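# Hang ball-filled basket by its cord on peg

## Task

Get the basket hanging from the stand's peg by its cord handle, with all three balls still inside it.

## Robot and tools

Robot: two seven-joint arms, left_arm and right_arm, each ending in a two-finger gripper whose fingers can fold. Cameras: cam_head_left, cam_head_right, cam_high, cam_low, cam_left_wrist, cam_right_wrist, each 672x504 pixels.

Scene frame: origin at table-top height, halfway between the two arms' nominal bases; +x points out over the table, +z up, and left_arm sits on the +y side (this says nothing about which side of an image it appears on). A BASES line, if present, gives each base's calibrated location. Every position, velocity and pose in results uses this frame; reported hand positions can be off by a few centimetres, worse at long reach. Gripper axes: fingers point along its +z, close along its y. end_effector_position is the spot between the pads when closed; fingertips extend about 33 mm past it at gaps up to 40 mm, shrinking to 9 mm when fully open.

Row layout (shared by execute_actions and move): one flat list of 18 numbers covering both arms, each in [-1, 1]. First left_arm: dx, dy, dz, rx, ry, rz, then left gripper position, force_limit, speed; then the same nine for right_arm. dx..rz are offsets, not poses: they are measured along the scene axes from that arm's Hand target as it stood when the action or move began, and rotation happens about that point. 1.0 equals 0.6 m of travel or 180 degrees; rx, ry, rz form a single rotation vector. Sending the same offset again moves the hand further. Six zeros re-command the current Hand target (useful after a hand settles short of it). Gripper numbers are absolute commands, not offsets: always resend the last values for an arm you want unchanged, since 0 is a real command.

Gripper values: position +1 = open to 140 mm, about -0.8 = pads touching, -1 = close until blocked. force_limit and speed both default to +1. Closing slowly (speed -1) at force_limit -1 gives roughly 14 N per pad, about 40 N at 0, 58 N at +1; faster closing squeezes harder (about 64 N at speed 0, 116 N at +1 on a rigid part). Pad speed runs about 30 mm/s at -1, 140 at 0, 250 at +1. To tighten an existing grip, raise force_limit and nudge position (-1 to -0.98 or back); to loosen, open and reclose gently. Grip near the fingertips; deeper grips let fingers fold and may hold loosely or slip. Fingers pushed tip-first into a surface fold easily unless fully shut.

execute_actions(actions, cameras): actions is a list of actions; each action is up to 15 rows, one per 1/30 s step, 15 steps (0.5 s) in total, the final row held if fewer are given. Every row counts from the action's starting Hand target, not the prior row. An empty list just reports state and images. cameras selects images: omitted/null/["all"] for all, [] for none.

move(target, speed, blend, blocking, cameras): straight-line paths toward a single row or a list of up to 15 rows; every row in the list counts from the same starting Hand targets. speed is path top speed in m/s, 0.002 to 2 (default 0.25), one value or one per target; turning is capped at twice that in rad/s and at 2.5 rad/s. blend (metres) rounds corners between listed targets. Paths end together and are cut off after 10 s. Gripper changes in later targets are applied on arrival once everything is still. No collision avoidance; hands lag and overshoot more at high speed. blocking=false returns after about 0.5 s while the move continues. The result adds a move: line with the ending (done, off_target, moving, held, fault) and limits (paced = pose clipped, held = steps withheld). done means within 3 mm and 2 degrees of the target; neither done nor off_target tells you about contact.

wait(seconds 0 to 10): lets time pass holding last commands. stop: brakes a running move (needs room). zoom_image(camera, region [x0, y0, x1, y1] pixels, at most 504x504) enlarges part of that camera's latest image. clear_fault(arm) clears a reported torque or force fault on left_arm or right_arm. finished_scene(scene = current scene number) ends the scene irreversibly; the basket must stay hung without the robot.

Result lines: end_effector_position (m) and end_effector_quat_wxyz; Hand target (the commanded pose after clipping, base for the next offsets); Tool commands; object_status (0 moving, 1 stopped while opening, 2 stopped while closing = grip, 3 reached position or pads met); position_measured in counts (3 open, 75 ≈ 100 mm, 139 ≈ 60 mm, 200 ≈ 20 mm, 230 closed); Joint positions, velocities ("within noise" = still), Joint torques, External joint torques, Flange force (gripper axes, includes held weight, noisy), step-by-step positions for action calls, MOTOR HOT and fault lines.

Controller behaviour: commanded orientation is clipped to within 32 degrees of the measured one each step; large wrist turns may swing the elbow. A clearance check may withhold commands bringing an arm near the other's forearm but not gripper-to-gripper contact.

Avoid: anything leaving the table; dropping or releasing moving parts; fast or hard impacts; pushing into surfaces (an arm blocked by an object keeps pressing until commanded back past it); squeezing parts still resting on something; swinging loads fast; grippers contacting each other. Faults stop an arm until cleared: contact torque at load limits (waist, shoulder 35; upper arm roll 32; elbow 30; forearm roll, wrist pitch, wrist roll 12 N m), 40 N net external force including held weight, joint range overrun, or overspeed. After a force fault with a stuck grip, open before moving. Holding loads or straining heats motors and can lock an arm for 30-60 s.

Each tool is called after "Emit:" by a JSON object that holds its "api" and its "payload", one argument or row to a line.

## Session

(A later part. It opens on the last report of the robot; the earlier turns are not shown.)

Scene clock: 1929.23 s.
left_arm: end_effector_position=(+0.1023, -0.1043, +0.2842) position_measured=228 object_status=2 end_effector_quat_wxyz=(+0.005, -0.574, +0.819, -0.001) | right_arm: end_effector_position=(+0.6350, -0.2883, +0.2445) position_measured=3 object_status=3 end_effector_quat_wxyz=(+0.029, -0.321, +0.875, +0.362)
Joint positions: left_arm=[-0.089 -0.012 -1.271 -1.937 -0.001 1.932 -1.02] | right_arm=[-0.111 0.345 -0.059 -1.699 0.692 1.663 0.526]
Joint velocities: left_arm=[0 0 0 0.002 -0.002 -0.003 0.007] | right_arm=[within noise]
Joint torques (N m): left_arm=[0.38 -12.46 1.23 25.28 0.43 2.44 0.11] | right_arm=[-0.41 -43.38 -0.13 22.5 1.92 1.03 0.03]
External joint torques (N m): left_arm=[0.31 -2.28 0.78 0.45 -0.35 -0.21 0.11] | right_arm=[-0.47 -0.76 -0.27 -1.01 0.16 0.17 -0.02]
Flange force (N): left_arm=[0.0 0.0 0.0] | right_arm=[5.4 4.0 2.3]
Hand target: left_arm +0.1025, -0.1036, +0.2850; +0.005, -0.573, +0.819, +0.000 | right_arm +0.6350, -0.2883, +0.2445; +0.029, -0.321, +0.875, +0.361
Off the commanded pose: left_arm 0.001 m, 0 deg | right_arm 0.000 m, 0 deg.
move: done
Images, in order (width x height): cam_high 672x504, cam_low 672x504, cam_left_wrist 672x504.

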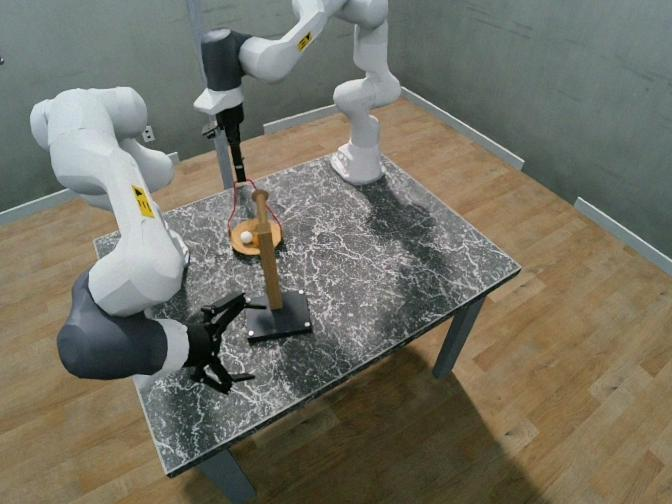

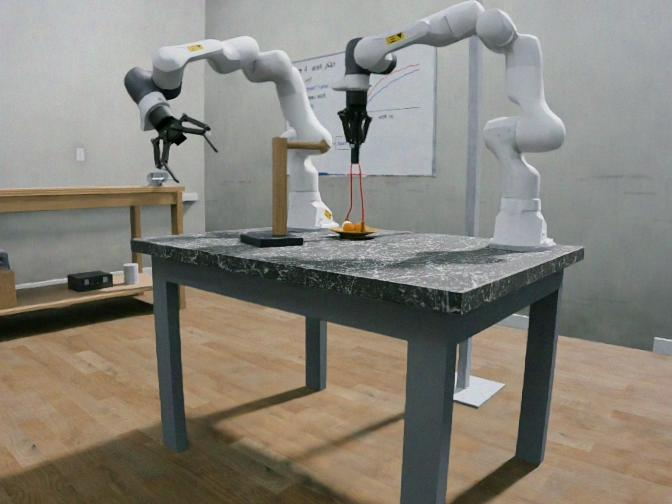

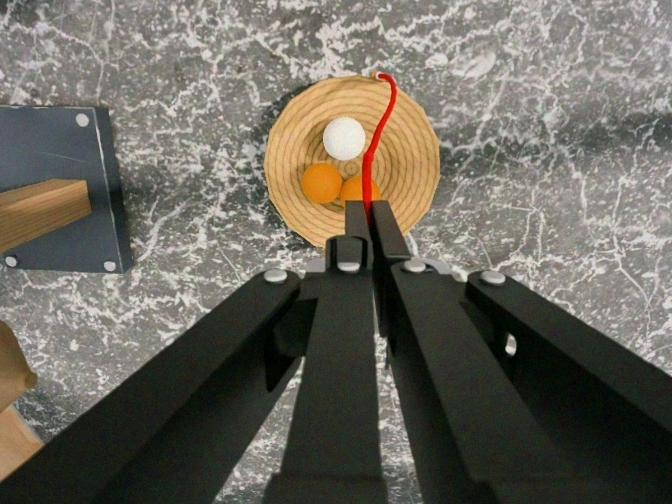

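Emit:
{"api": "move", "payload": {
  "target": [0, 0, 0.025, 0, 0, 0, -0.98, 0.0, -1, 0, 0, 0, 0, 0, 0, 1, 1, 1],
  "speed": 0.02,
  "cameras": ["cam_left_wrist", "cam_low", "cam_high"]
}}

Emit:
{"api": "zoom_image", "payload": {
  "camera": "cam_low",
  "region": [280, 120, 430, 260]
}}

Scene clock: 1941.53 s.
left_arm: end_effector_position=(+0.1027, -0.1037, +0.2986) position_measured=228 object_status=2 end_effector_quat_wxyz=(+0.006, -0.574, +0.819, +0.000) | right_arm: end_effector_position=(+0.6350, -0.2883, +0.2445) position_measured=3 object_status=3 end_effector_quat_wxyz=(+0.029, -0.321, +0.875, +0.362)
Joint positions: left_arm=[-0.089 -0.032 -1.262 -1.907 -0.021 1.893 -1.004] | right_arm=[-0.111 0.345 -0.059 -1.699 0.692 1.663 0.526]
Joint velocities: left_arm=[0.001 0 0 0 -0.001 -0.006 0.005] | right_arm=[within noise]
Joint torques (N m): left_arm=[-0.07 -12.3 1.79 25.88 0.42 2.59 0.15] | right_arm=[-0.39 -43.39 -0.11 22.5 1.91 1.03 0.02]
External joint torques (N m): left_arm=[-0.01 -2.4 0.87 1.04 -0.37 -0.05 0.15] | right_arm=[-0.31 -0.93 -0.12 -0.94 0.16 0.17 -0.03]
Flange force (N): left_arm=[0.0 0.0 0.0] | right_arm=[5.3 4.4 2.4]
Hand target: left_arm +0.1025, -0.1036, +0.3000; +0.005, -0.573, +0.819, +0.000 | right_arm +0.6350, -0.2883, +0.2445; +0.029, -0.321, +0.875, +0.361
Off the commanded pose: left_arm 0.001 m, 0 deg | right_arm 0.000 m, 0 deg.
move: done
Images, in order (width x height): cam_high 672x504, cam_low 672x504, cam_left_wrist 672x504.

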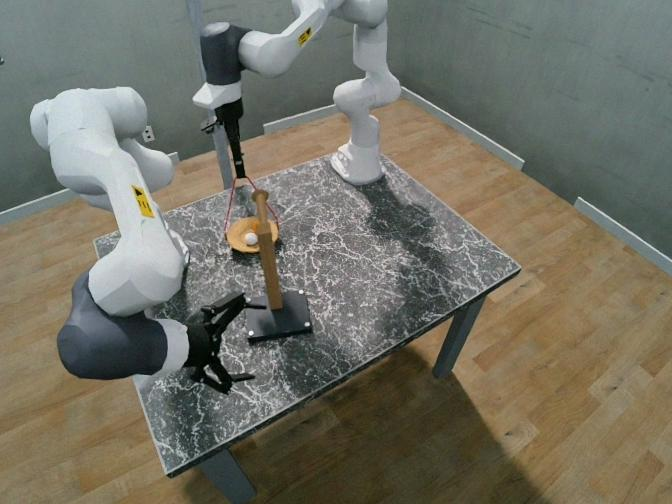

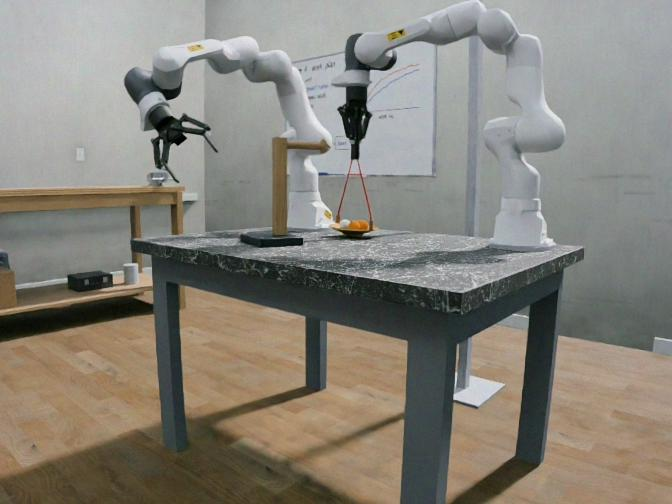

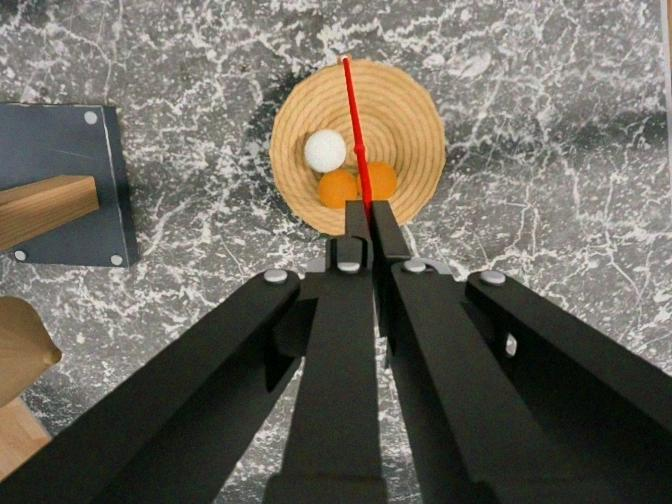

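Scaled by 3.360 from the camera's 672x504 image, which has a finer 960x720 frame.

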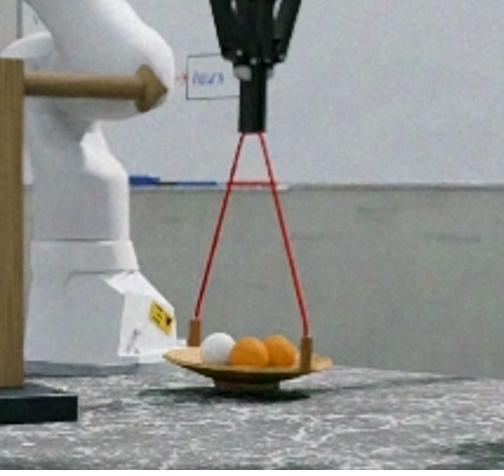

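Emit:
{"api": "move", "payload": {
  "target": [0, 0, 0.025, 0, 0, 0, -0.98, 0.0, -1, 0, 0, 0, 0, 0, 0, 1, 1, 1],
  "speed": 0.02,
  "cameras": ["cam_left_wrist", "cam_low", "cam_high"]
}}

Emit:
{"api": "zoom_image", "payload": {
  "camera": "cam_low",
  "region": [280, 120, 430, 260]
}}

Scene clock: 1950.70 s.
left_arm: end_effector_position=(+0.1031, -0.1036, +0.3135) position_measured=228 object_status=2 end_effector_quat_wxyz=(+0.006, -0.574, +0.819, +0.000) | right_arm: end_effector_position=(+0.6350, -0.2883, +0.2445) position_measured=3 object_status=3 end_effector_quat_wxyz=(+0.029, -0.321, +0.875, +0.362)
Joint positions: left_arm=[-0.089 -0.046 -1.254 -1.874 -0.034 1.856 -0.994] | right_arm=[-0.111 0.345 -0.059 -1.699 0.692 1.663 0.526]
Joint velocities: left_arm=[0 0 0 0.001 -0.002 -0.004 0.002] | right_arm=[within noise]
Joint torques (N m): left_arm=[-0.02 -12.04 2.28 25.9 0.4 2.56 0.13] | right_arm=[-0.39 -43.37 -0.11 22.45 1.92 1.04 0.04]
External joint torques (N m): left_arm=[-0.02 -2.47 0.87 1.09 -0.4 -0.07 0.13] | right_arm=[-0.53 -0.76 -0.31 -1.1 0.16 0.18 -0.01]
Flange force (N): left_arm=[0.0 0.0 0.0] | right_arm=[5.7 4.2 2.5]
Hand target: left_arm +0.1025, -0.1036, +0.3150; +0.005, -0.573, +0.819, +0.000 | right_arm +0.6350, -0.2883, +0.2445; +0.029, -0.321, +0.875, +0.361
Off the commanded pose: left_arm 0.002 m, 0 deg | right_arm 0.000 m, 0 deg.
move: done
Images, in order (width x height): cam_high 672x504, cam_low 672x504, cam_left_wrist 672x504.

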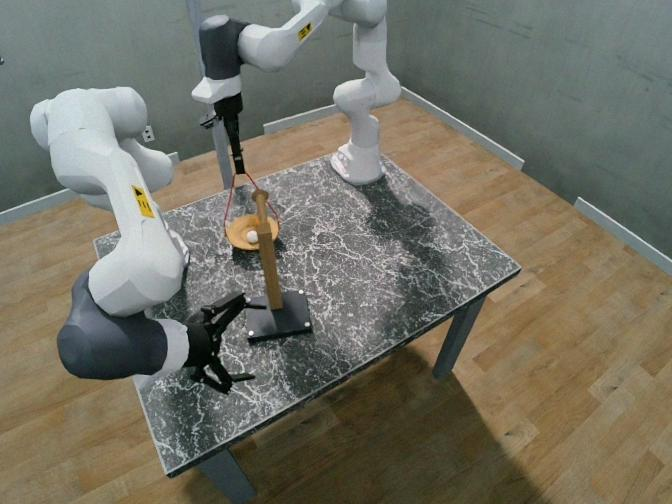

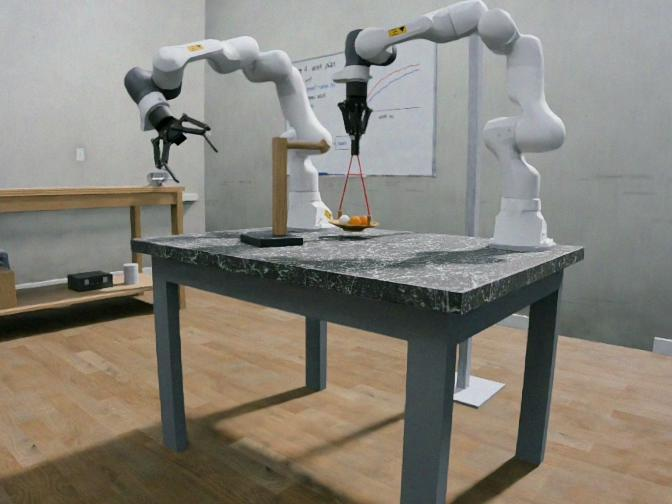

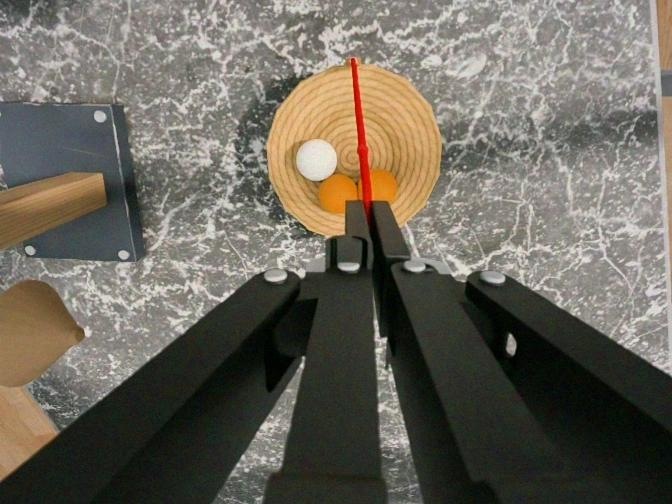

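Scaled by 3.360 from the camera's 672x504 image, which has a finer 960x720 frame.

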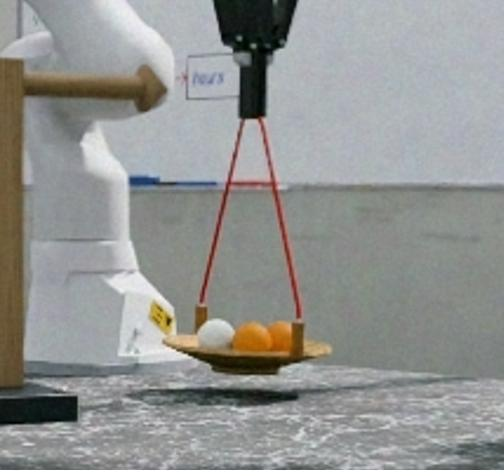

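Emit:
{"api": "move", "payload": {
  "target": [
    [0, 0, 0.1267, 0, 0, 0, -0.98, 0.0, -1, 0, 0, 0, 0, 0, 0, 1, 1, 1],
    [0.1325, 0.0228, 0.1267, 0, 0, 0, -0.98, 0.0, -1, 0, 0, 0, 0, 0, 0, 1, 1, 1]
  ],
  "speed": 0.06,
  "cameras": ["cam_left_wrist", "cam_low", "cam_high", "cam_head_left", "cam_head_right"]
}}

Emit:
{"api": "zoom_image", "payload": {
  "camera": "cam_low",
  "region": [250, 80, 430, 250]
}}

Emit:
{"api": "zoom_image", "payload": {
  "camera": "cam_high",
  "region": [180, 110, 340, 270]
}}

Scene clock: 1980.47 s.
left_arm: end_effector_position=(+0.1812, -0.0904, +0.3901) position_measured=228 object_status=2 end_effector_quat_wxyz=(+0.004, -0.576, +0.818, +0.000) | right_arm: end_effector_position=(+0.6350, -0.2883, +0.2445) position_measured=3 object_status=3 end_effector_quat_wxyz=(+0.029, -0.321, +0.875, +0.362)
Joint positions: left_arm=[-0.045 0.046 -1.204 -1.641 0.05 1.655 -0.916] | right_arm=[-0.111 0.345 -0.059 -1.699 0.692 1.663 0.526]
Joint velocities: left_arm=[0.001 0.002 0 0 0.001 -0.001 0.006] | right_arm=[within noise]
Joint torques (N m): left_arm=[0.02 -15.47 -0.99 25.54 1.29 2.58 0.2] | right_arm=[-0.39 -43.4 -0.07 22.51 1.91 1.03 0.02]
External joint torques (N m): left_arm=[-0.07 -1.15 0.29 0.95 0.45 -0.07 0.2] | right_arm=[-0.38 -0.64 -0.15 -1.07 0.15 0.17 -0.03]
Flange force (N): left_arm=[0.0 0.0 0.0] | right_arm=[5.3 3.9 2.5]
Hand target: left_arm +0.1820, -0.0899, +0.3910; +0.005, -0.573, +0.819, +0.000 | right_arm +0.6350, -0.2883, +0.2445; +0.029, -0.321, +0.875, +0.361
Off the commanded pose: left_arm 0.001 m, 0 deg | right_arm 0.000 m, 0 deg.
move: done
Images, in order (width x height): cam_head_left 672x504, cam_head_right 672x504, cam_high 672x504, cam_low 672x504, cam_left_wrist 672x504.

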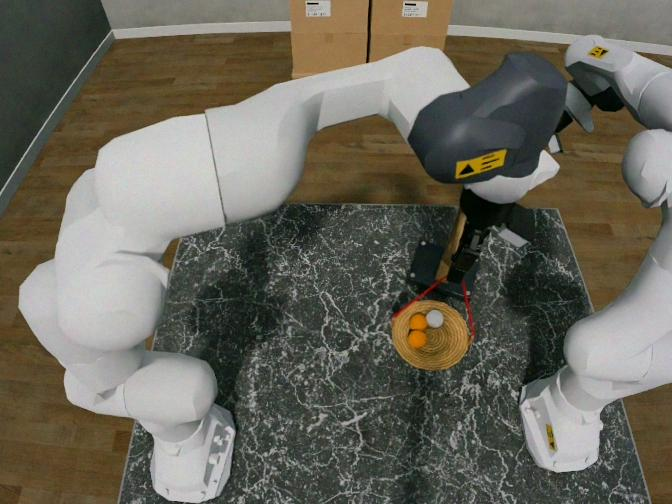

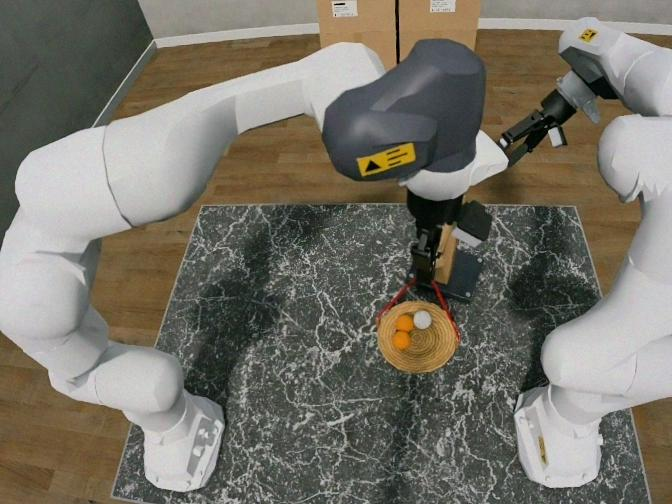

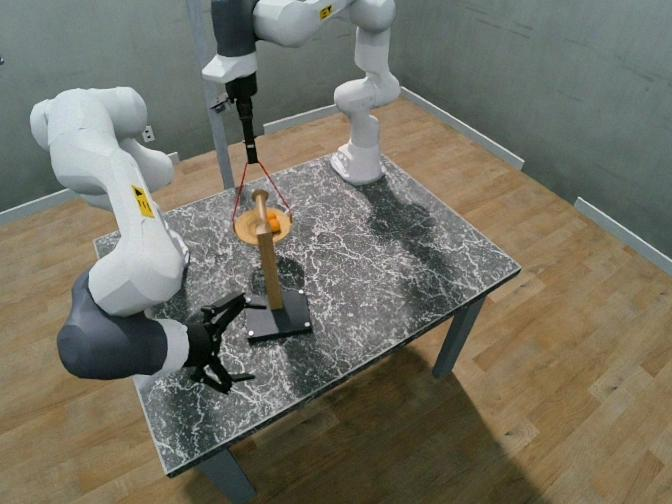

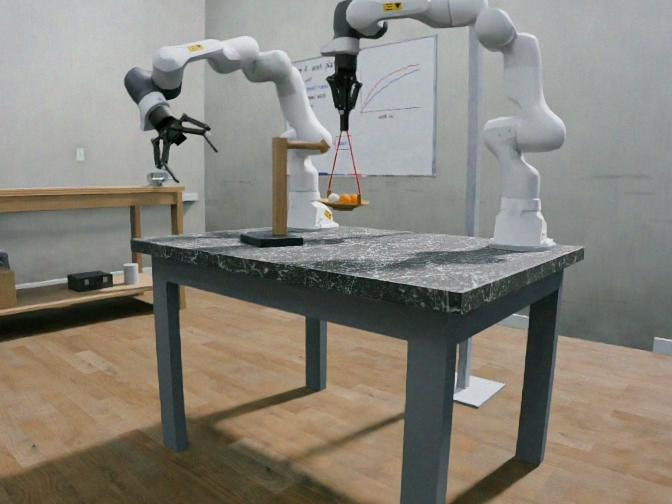

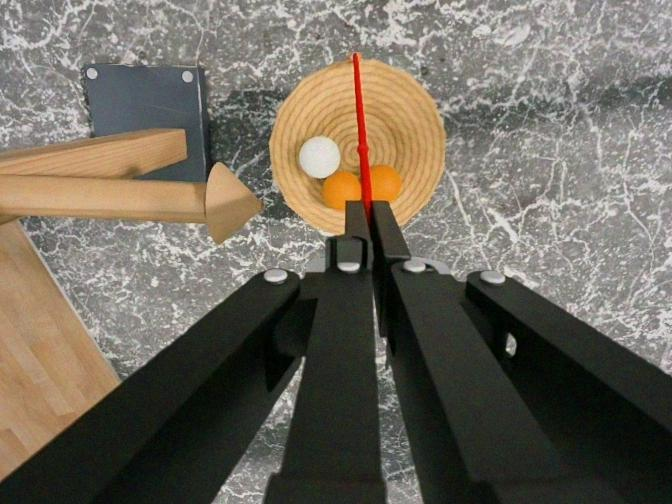

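Scaled by 2.800 from the camera's 672x504 image, which has a finer 960x720 frame.

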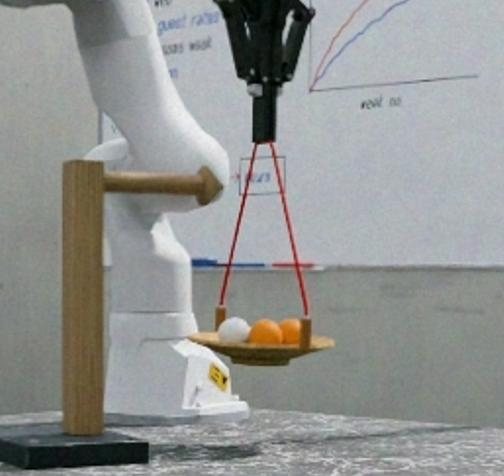

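Scaled by 3.150 from the camera's 672x504 image, which has a finer 960x720 frame.

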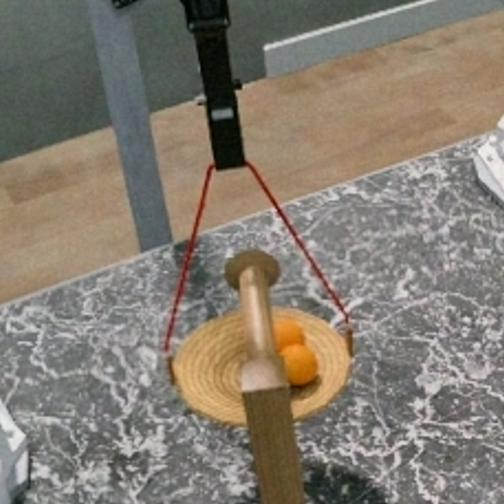

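Emit:
{"api": "move", "payload": {
  "target": [0.1665, -0.0642, 0, 0, 0, 0, -0.98, 0.0, -1, 0, 0, 0, 0, 0, 0, 1, 1, 1],
  "speed": 0.05,
  "cameras": ["cam_left_wrist", "cam_low", "cam_high", "cam_head_left"]
}}

Emit:
{"api": "zoom_image", "payload": {
  "camera": "cam_low",
  "region": [250, 80, 430, 250]
}}

Emit:
{"api": "zoom_image", "payload": {
  "camera": "cam_high",
  "region": [180, 110, 340, 270]
}}

Scene clock: 2002.20 s.
left_arm: end_effector_position=(+0.2809, -0.1292, +0.3904) position_measured=228 object_status=2 end_effector_quat_wxyz=(+0.003, -0.575, +0.818, +0.000) | right_arm: end_effector_position=(+0.6350, -0.2883, +0.2445) position_measured=3 object_status=3 end_effector_quat_wxyz=(+0.029, -0.321, +0.875, +0.362)
Joint positions: left_arm=[-0.351 0.448 -1.022 -1.267 0.386 1.515 -0.964] | right_arm=[-0.111 0.345 -0.059 -1.699 0.692 1.663 0.526]
Joint velocities: left_arm=[-0.001 0.001 0.001 0 0.002 -0.005 0.001] | right_arm=[within noise]
Joint torques (N m): left_arm=[-0.51 -37.37 -9.97 22.99 1.31 2.54 0.15] | right_arm=[-0.4 -43.39 -0.11 22.46 1.92 1.02 0.02]
External joint torques (N m): left_arm=[-0.35 -2.22 0.62 1.03 0.49 -0.1 0.15] | right_arm=[-0.3 -0.62 -0.11 -1.16 0.16 0.14 -0.04]
Flange force (N): left_arm=[0.7 -0.7 -3.7] | right_arm=[5.5 4.1 2.8]
Hand target: left_arm +0.2819, -0.1285, +0.3910; +0.005, -0.573, +0.819, +0.000 | right_arm +0.6350, -0.2883, +0.2445; +0.029, -0.321, +0.875, +0.361
Off the commanded pose: left_arm 0.001 m, 0 deg | right_arm 0.000 m, 0 deg.
move: done
Images, in order (width x height): cam_head_left 672x504, cam_high 672x504, cam_low 672x504, cam_left_wrist 672x504.

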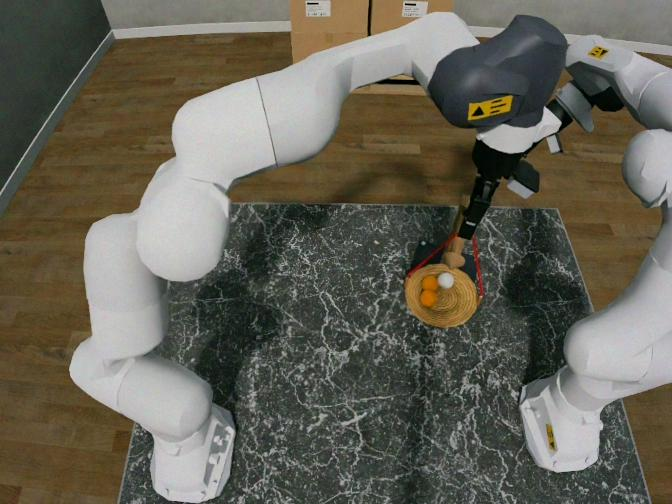

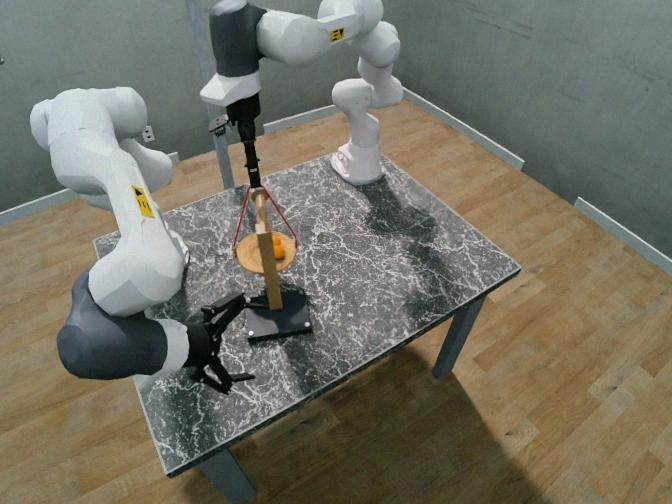

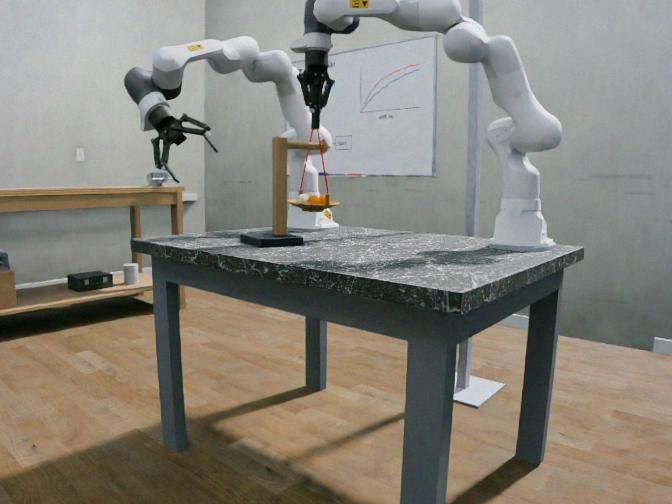

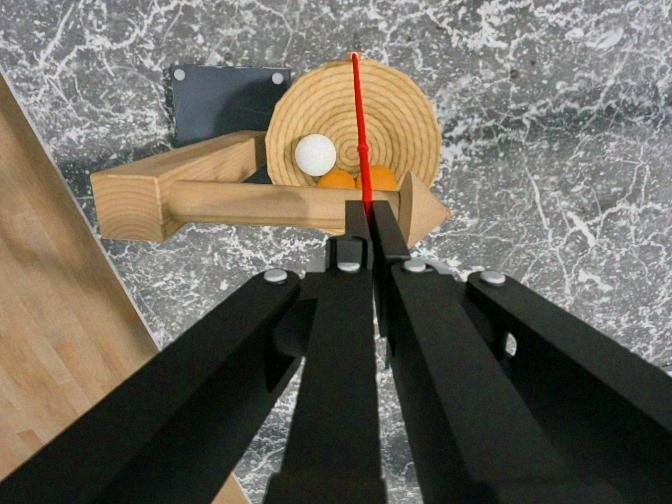

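Scaled by 2.800 from the camera's 672x504 image, which has a finer 960x720 frame.

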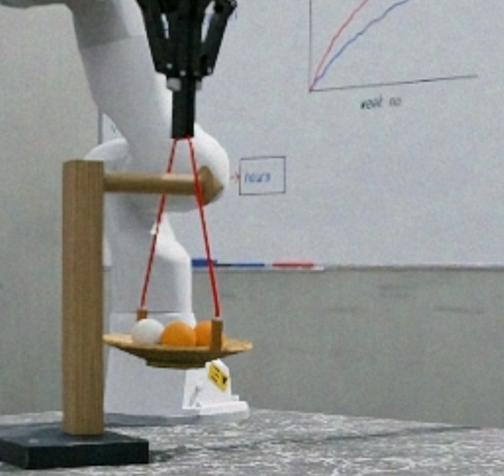

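Scaled by 3.150 from the camera's 672x504 image, which has a finer 960x720 frame.

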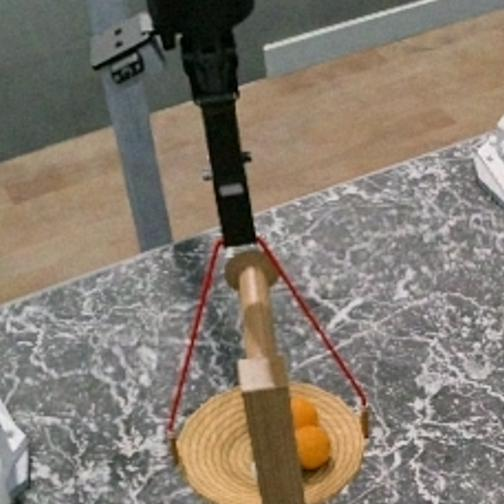

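Emit:
{"api": "move", "payload": {
  "target": [0, 0, -0.0617, 0, 0, 0, -0.98, 0.0, -1, 0, 0, 0, 0, 0, 0, 1, 1, 1],
  "speed": 0.04,
  "cameras": ["cam_left_wrist", "cam_low", "cam_high"]
}}

Emit:
{"api": "zoom_image", "payload": {
  "camera": "cam_low",
  "region": [260, 100, 370, 220]
}}

Emit:
{"api": "zoom_image", "payload": {
  "camera": "cam_high",
  "region": [200, 150, 320, 290]
}}

Scene clock: 2030.60 s.
left_arm: end_effector_position=(+0.2825, -0.1268, +0.3524) position_measured=228 object_status=2 end_effector_quat_wxyz=(+0.006, -0.572, +0.820, +0.003) | right_arm: end_effector_position=(+0.6350, -0.2883, +0.2445) position_measured=3 object_status=3 end_effector_quat_wxyz=(+0.029, -0.321, +0.875, +0.362)
Joint positions: left_arm=[-0.296 0.436 -1.038 -1.393 0.383 1.612 -0.964] | right_arm=[-0.111 0.345 -0.059 -1.7 0.692 1.663 0.526]
Joint velocities: left_arm=[0 0 0.001 0.001 0.001 0.004 0] | right_arm=[within noise]
Joint torques (N m): left_arm=[0.48 -37.58 -11.09 23.04 0.62 3.09 -0.24] | right_arm=[-0.42 -43.39 -0.14 22.5 1.93 1.03 0.02]
External joint torques (N m): left_arm=[0.36 -3.8 -0.32 0.28 -0.24 0.47 -0.24] | right_arm=[-0.49 -0.75 -0.28 -1.04 0.17 0.16 -0.03]
Flange force (N): left_arm=[-12.7 13.1 2.2] | right_arm=[5.5 4.0 2.4]
Hand target: left_arm +0.2819, -0.1285, +0.3540; +0.005, -0.573, +0.819, +0.000 | right_arm +0.6350, -0.2883, +0.2445; +0.029, -0.321, +0.875, +0.361
Off the commanded pose: left_arm 0.002 m, 0 deg | right_arm 0.000 m, 0 deg.
move: done
Images, in order (width x height): cam_high 672x504, cam_low 672x504, cam_left_wrist 672x504.

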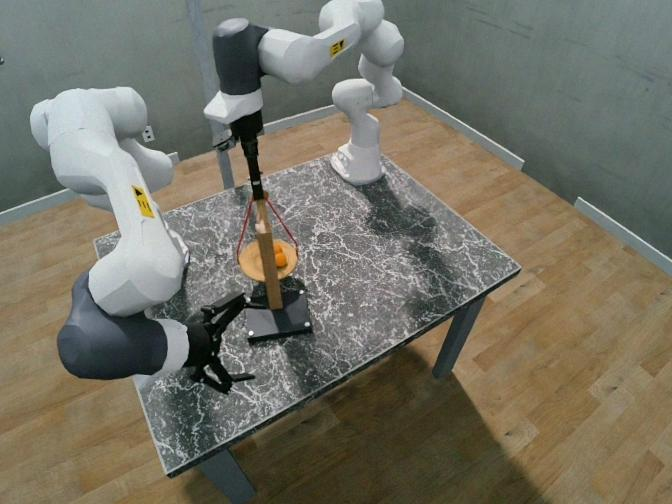

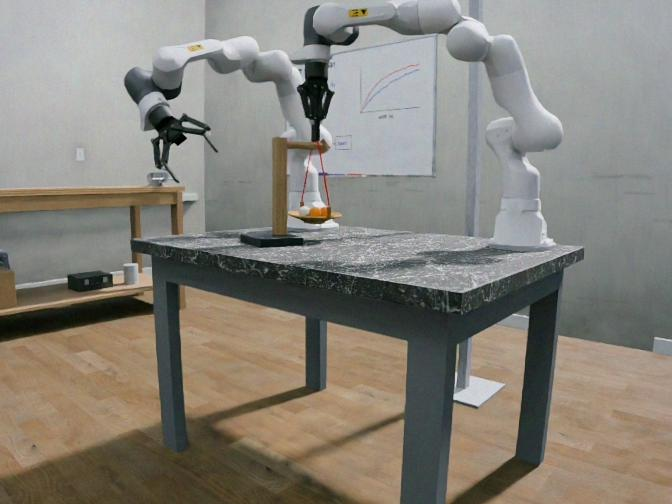

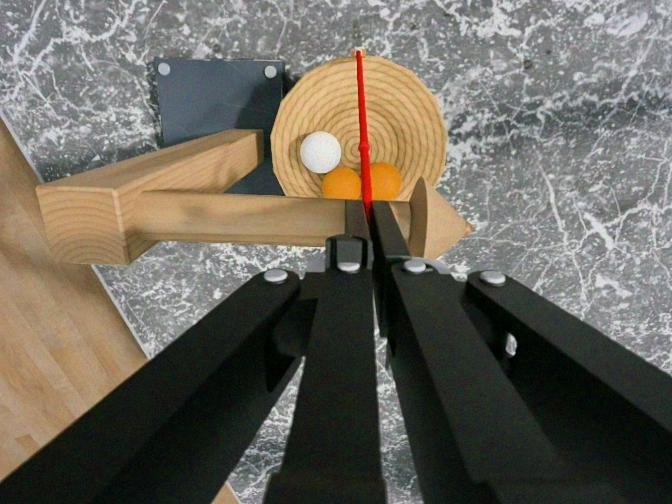

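Scaled by 4.200 from the camera's 672x504 image, which has a finer 960x720 frame.

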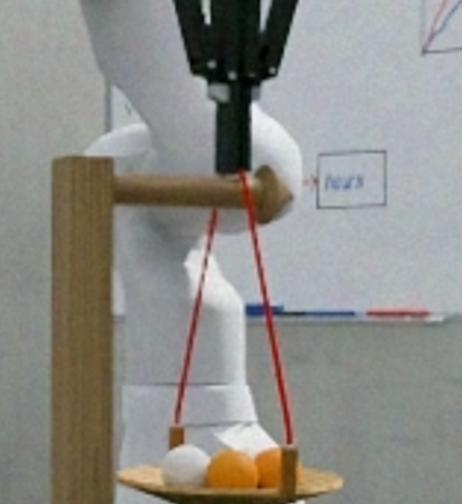

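Scaled by 3.600 from the camera's 672x504 image, which has a finer 960x720 frame.

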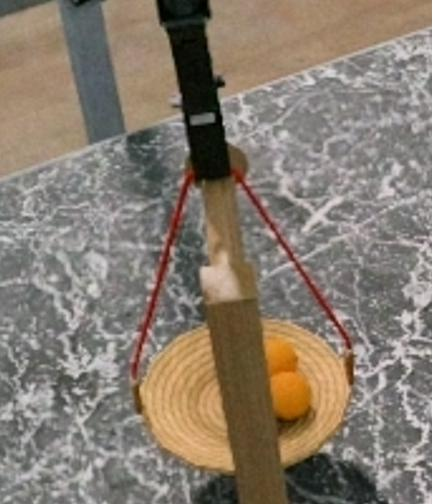

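Emit:
{"api": "move", "payload": {
  "target": [0, 0, -0.005, 0, 0, 0, -0.98, 0.0, -1, 0, 0, 0, 0, 0, 0, 1, 1, 1],
  "speed": 0.02,
  "cameras": ["cam_left_wrist", "cam_low", "cam_high"]
}}

Emit:
{"api": "zoom_image", "payload": {
  "camera": "cam_low",
  "region": [290, 110, 350, 180]
}}

Emit:
{"api": "zoom_image", "payload": {
  "camera": "cam_high",
  "region": [230, 170, 300, 250]
}}

Scene clock: 2049.73 s.
left_arm: end_effector_position=(+0.2826, -0.1270, +0.3501) position_measured=228 object_status=2 end_effector_quat_wxyz=(+0.006, -0.572, +0.820, +0.002) | right_arm: end_effector_position=(+0.6350, -0.2883, +0.2445) position_measured=3 object_status=3 end_effector_quat_wxyz=(+0.029, -0.321, +0.875, +0.362)
Joint positions: left_arm=[-0.292 0.435 -1.04 -1.401 0.383 1.62 -0.965] | right_arm=[-0.111 0.345 -0.059 -1.7 0.692 1.663 0.526]
Joint velocities: within noise
Joint torques (N m): left_arm=[0.35 -37.02 -11.02 22.52 0.63 2.99 -0.18] | right_arm=[-0.42 -43.37 -0.11 22.44 1.91 1.03 0.02]
External joint torques (N m): left_arm=[0.25 -3.33 -0.23 -0.27 -0.22 0.37 -0.18] | right_arm=[-0.26 -0.82 -0.05 -1.03 0.16 0.16 -0.03]
Flange force (N): left_arm=[-12.7 13.2 3.2] | right_arm=[5.4 4.4 2.6]
Hand target: left_arm +0.2819, -0.1285, +0.3510; +0.005, -0.573, +0.819, +0.000 | right_arm +0.6350, -0.2883, +0.2445; +0.029, -0.321, +0.875, +0.361
Off the commanded pose: left_arm 0.002 m, 0 deg | right_arm 0.000 m, 0 deg.
move: done
Images, in order (width x height): cam_high 672x504, cam_low 672x504, cam_left_wrist 672x504.

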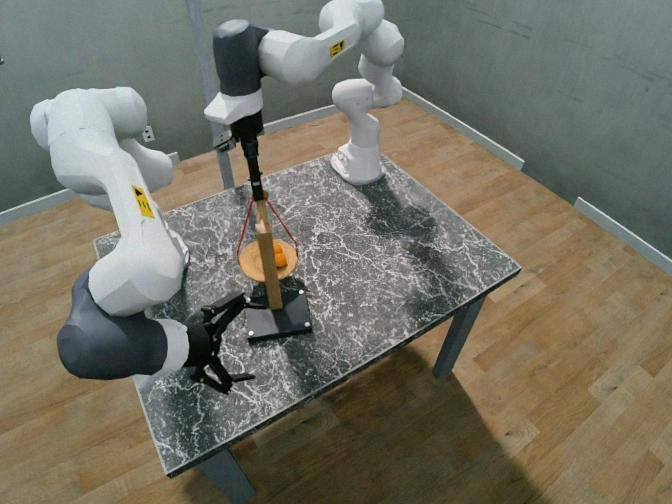

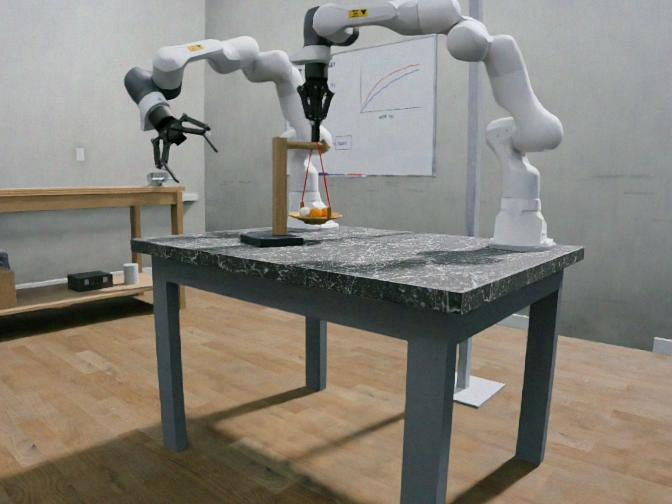

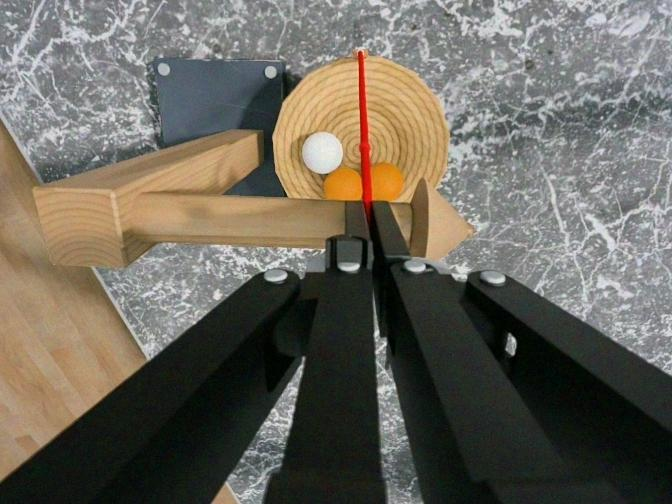

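Scaled by 7.200 from the camera's 672x504 image, which has a finer 960x720 frame.

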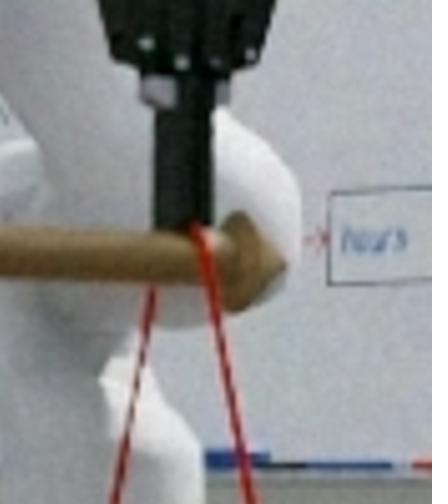

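Scaled by 6.300 from the camera's 672x504 image, which has a finer 960x720 frame.

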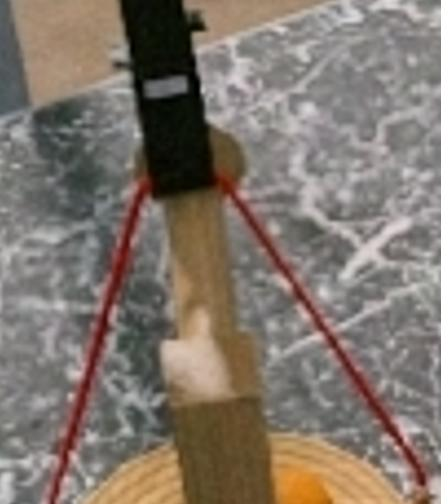

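Emit:
{"api": "execute_actions", "payload": {
  "actions": [],
  "cameras": ["cam_low", "cam_high", "cam_head_left", "cam_left_wrist"]
}}

Scene clock: 2077.37 s.
left_arm: end_effector_position=(+0.2827, -0.1273, +0.3501) position_measured=228 object_status=2 end_effector_quat_wxyz=(+0.006, -0.572, +0.820, +0.002) | right_arm: end_effector_position=(+0.6350, -0.2883, +0.2445) position_measured=3 object_status=3 end_effector_quat_wxyz=(+0.029, -0.321, +0.875, +0.362)
Joint positions: left_arm=[-0.292 0.435 -1.04 -1.402 0.383 1.621 -0.966] | right_arm=[-0.111 0.345 -0.059 -1.7 0.692 1.663 0.526]
Joint velocities: within noise
Joint torques (N m): left_arm=[0.32 -36.93 -11.04 22.75 0.63 2.92 -0.14] | right_arm=[-0.37 -43.38 -0.11 22.5 1.91 1.04 0.05]
External joint torques (N m): left_arm=[0.17 -3.31 -0.28 -0.04 -0.22 0.29 -0.13] | right_arm=[-0.52 -1.04 -0.32 -0.87 0.16 0.2 0]
Flange force (N): left_arm=[-11.5 12.0 2.2] | right_arm=[5.5 4.4 2.1]
Hand target: left_arm +0.2819, -0.1285, +0.3510; +0.005, -0.573, +0.819, +0.000 | right_arm +0.6350, -0.2883, +0.2445; +0.029, -0.321, +0.875, +0.361
Tool commands: left_gripper/position=-0.98 left_gripper/force_limit=+0.0 left_gripper/speed=-1.0 right_gripper/position=+1.0 right_gripper/force_limit=+1.0 right_gripper/speed=+1.0
Off the commanded pose: left_arm 0.002 m, 0 deg | right_arm 0.000 m, 0 deg.
Images, in order (width x height): cam_head_left 672x504, cam_high 672x504, cam_low 672x504, cam_left_wrist 672x504.

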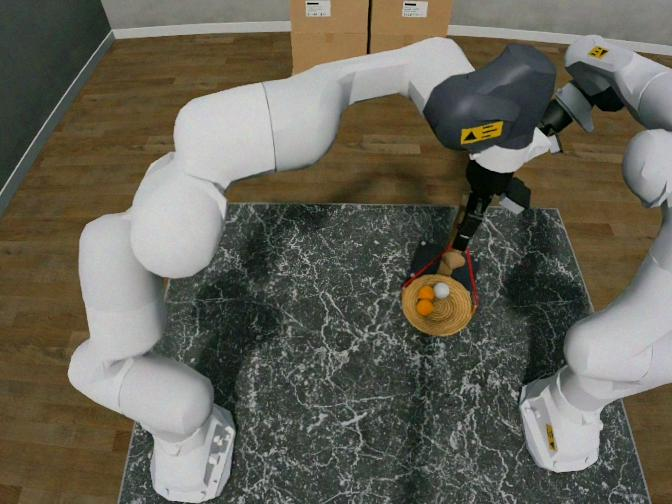

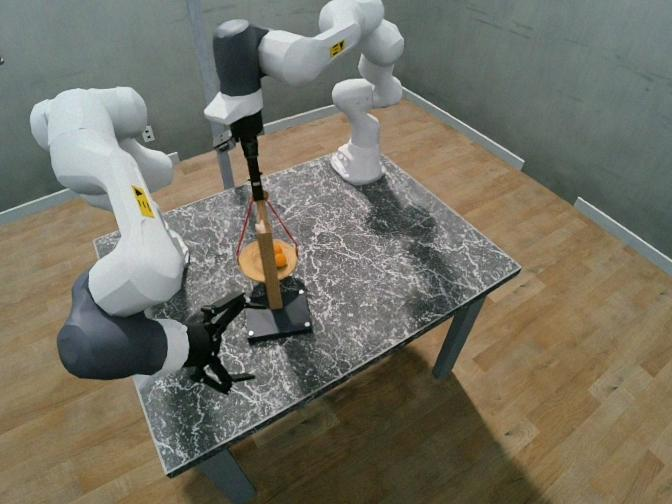

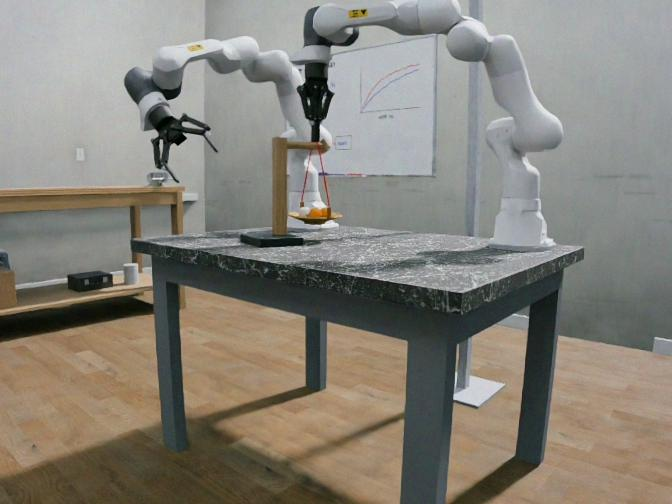

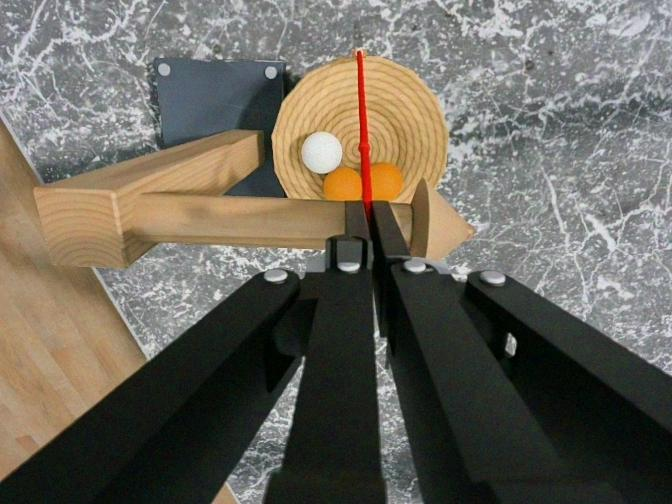

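Emit:
{"api": "zoom_image", "payload": {
  "camera": "cam_low",
  "region": [260, 110, 370, 230]
}}

Emit:
{"api": "zoom_image", "payload": {
  "camera": "cam_high",
  "region": [210, 160, 320, 300]
}}

Scaled by 4.200 from the camera's 672x504 image, which has a finer 960x720 frame.

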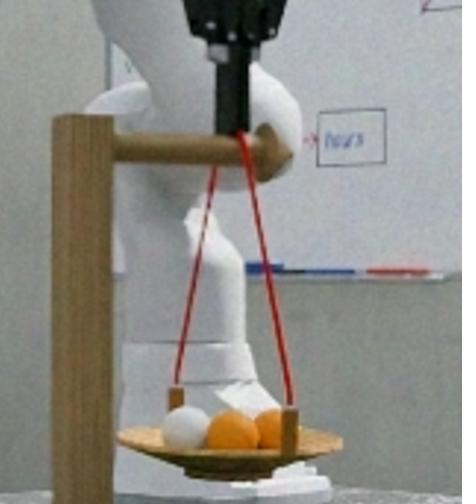

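Scaled by 3.600 from the camera's 672x504 image, which has a finer 960x720 frame.

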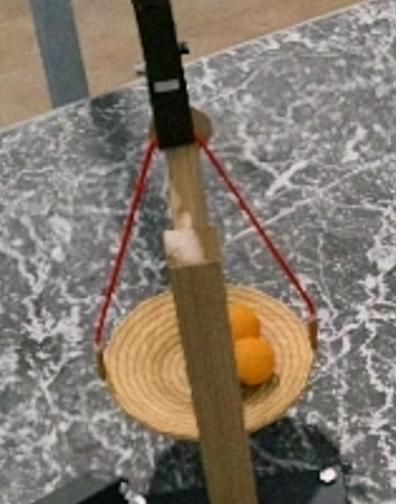

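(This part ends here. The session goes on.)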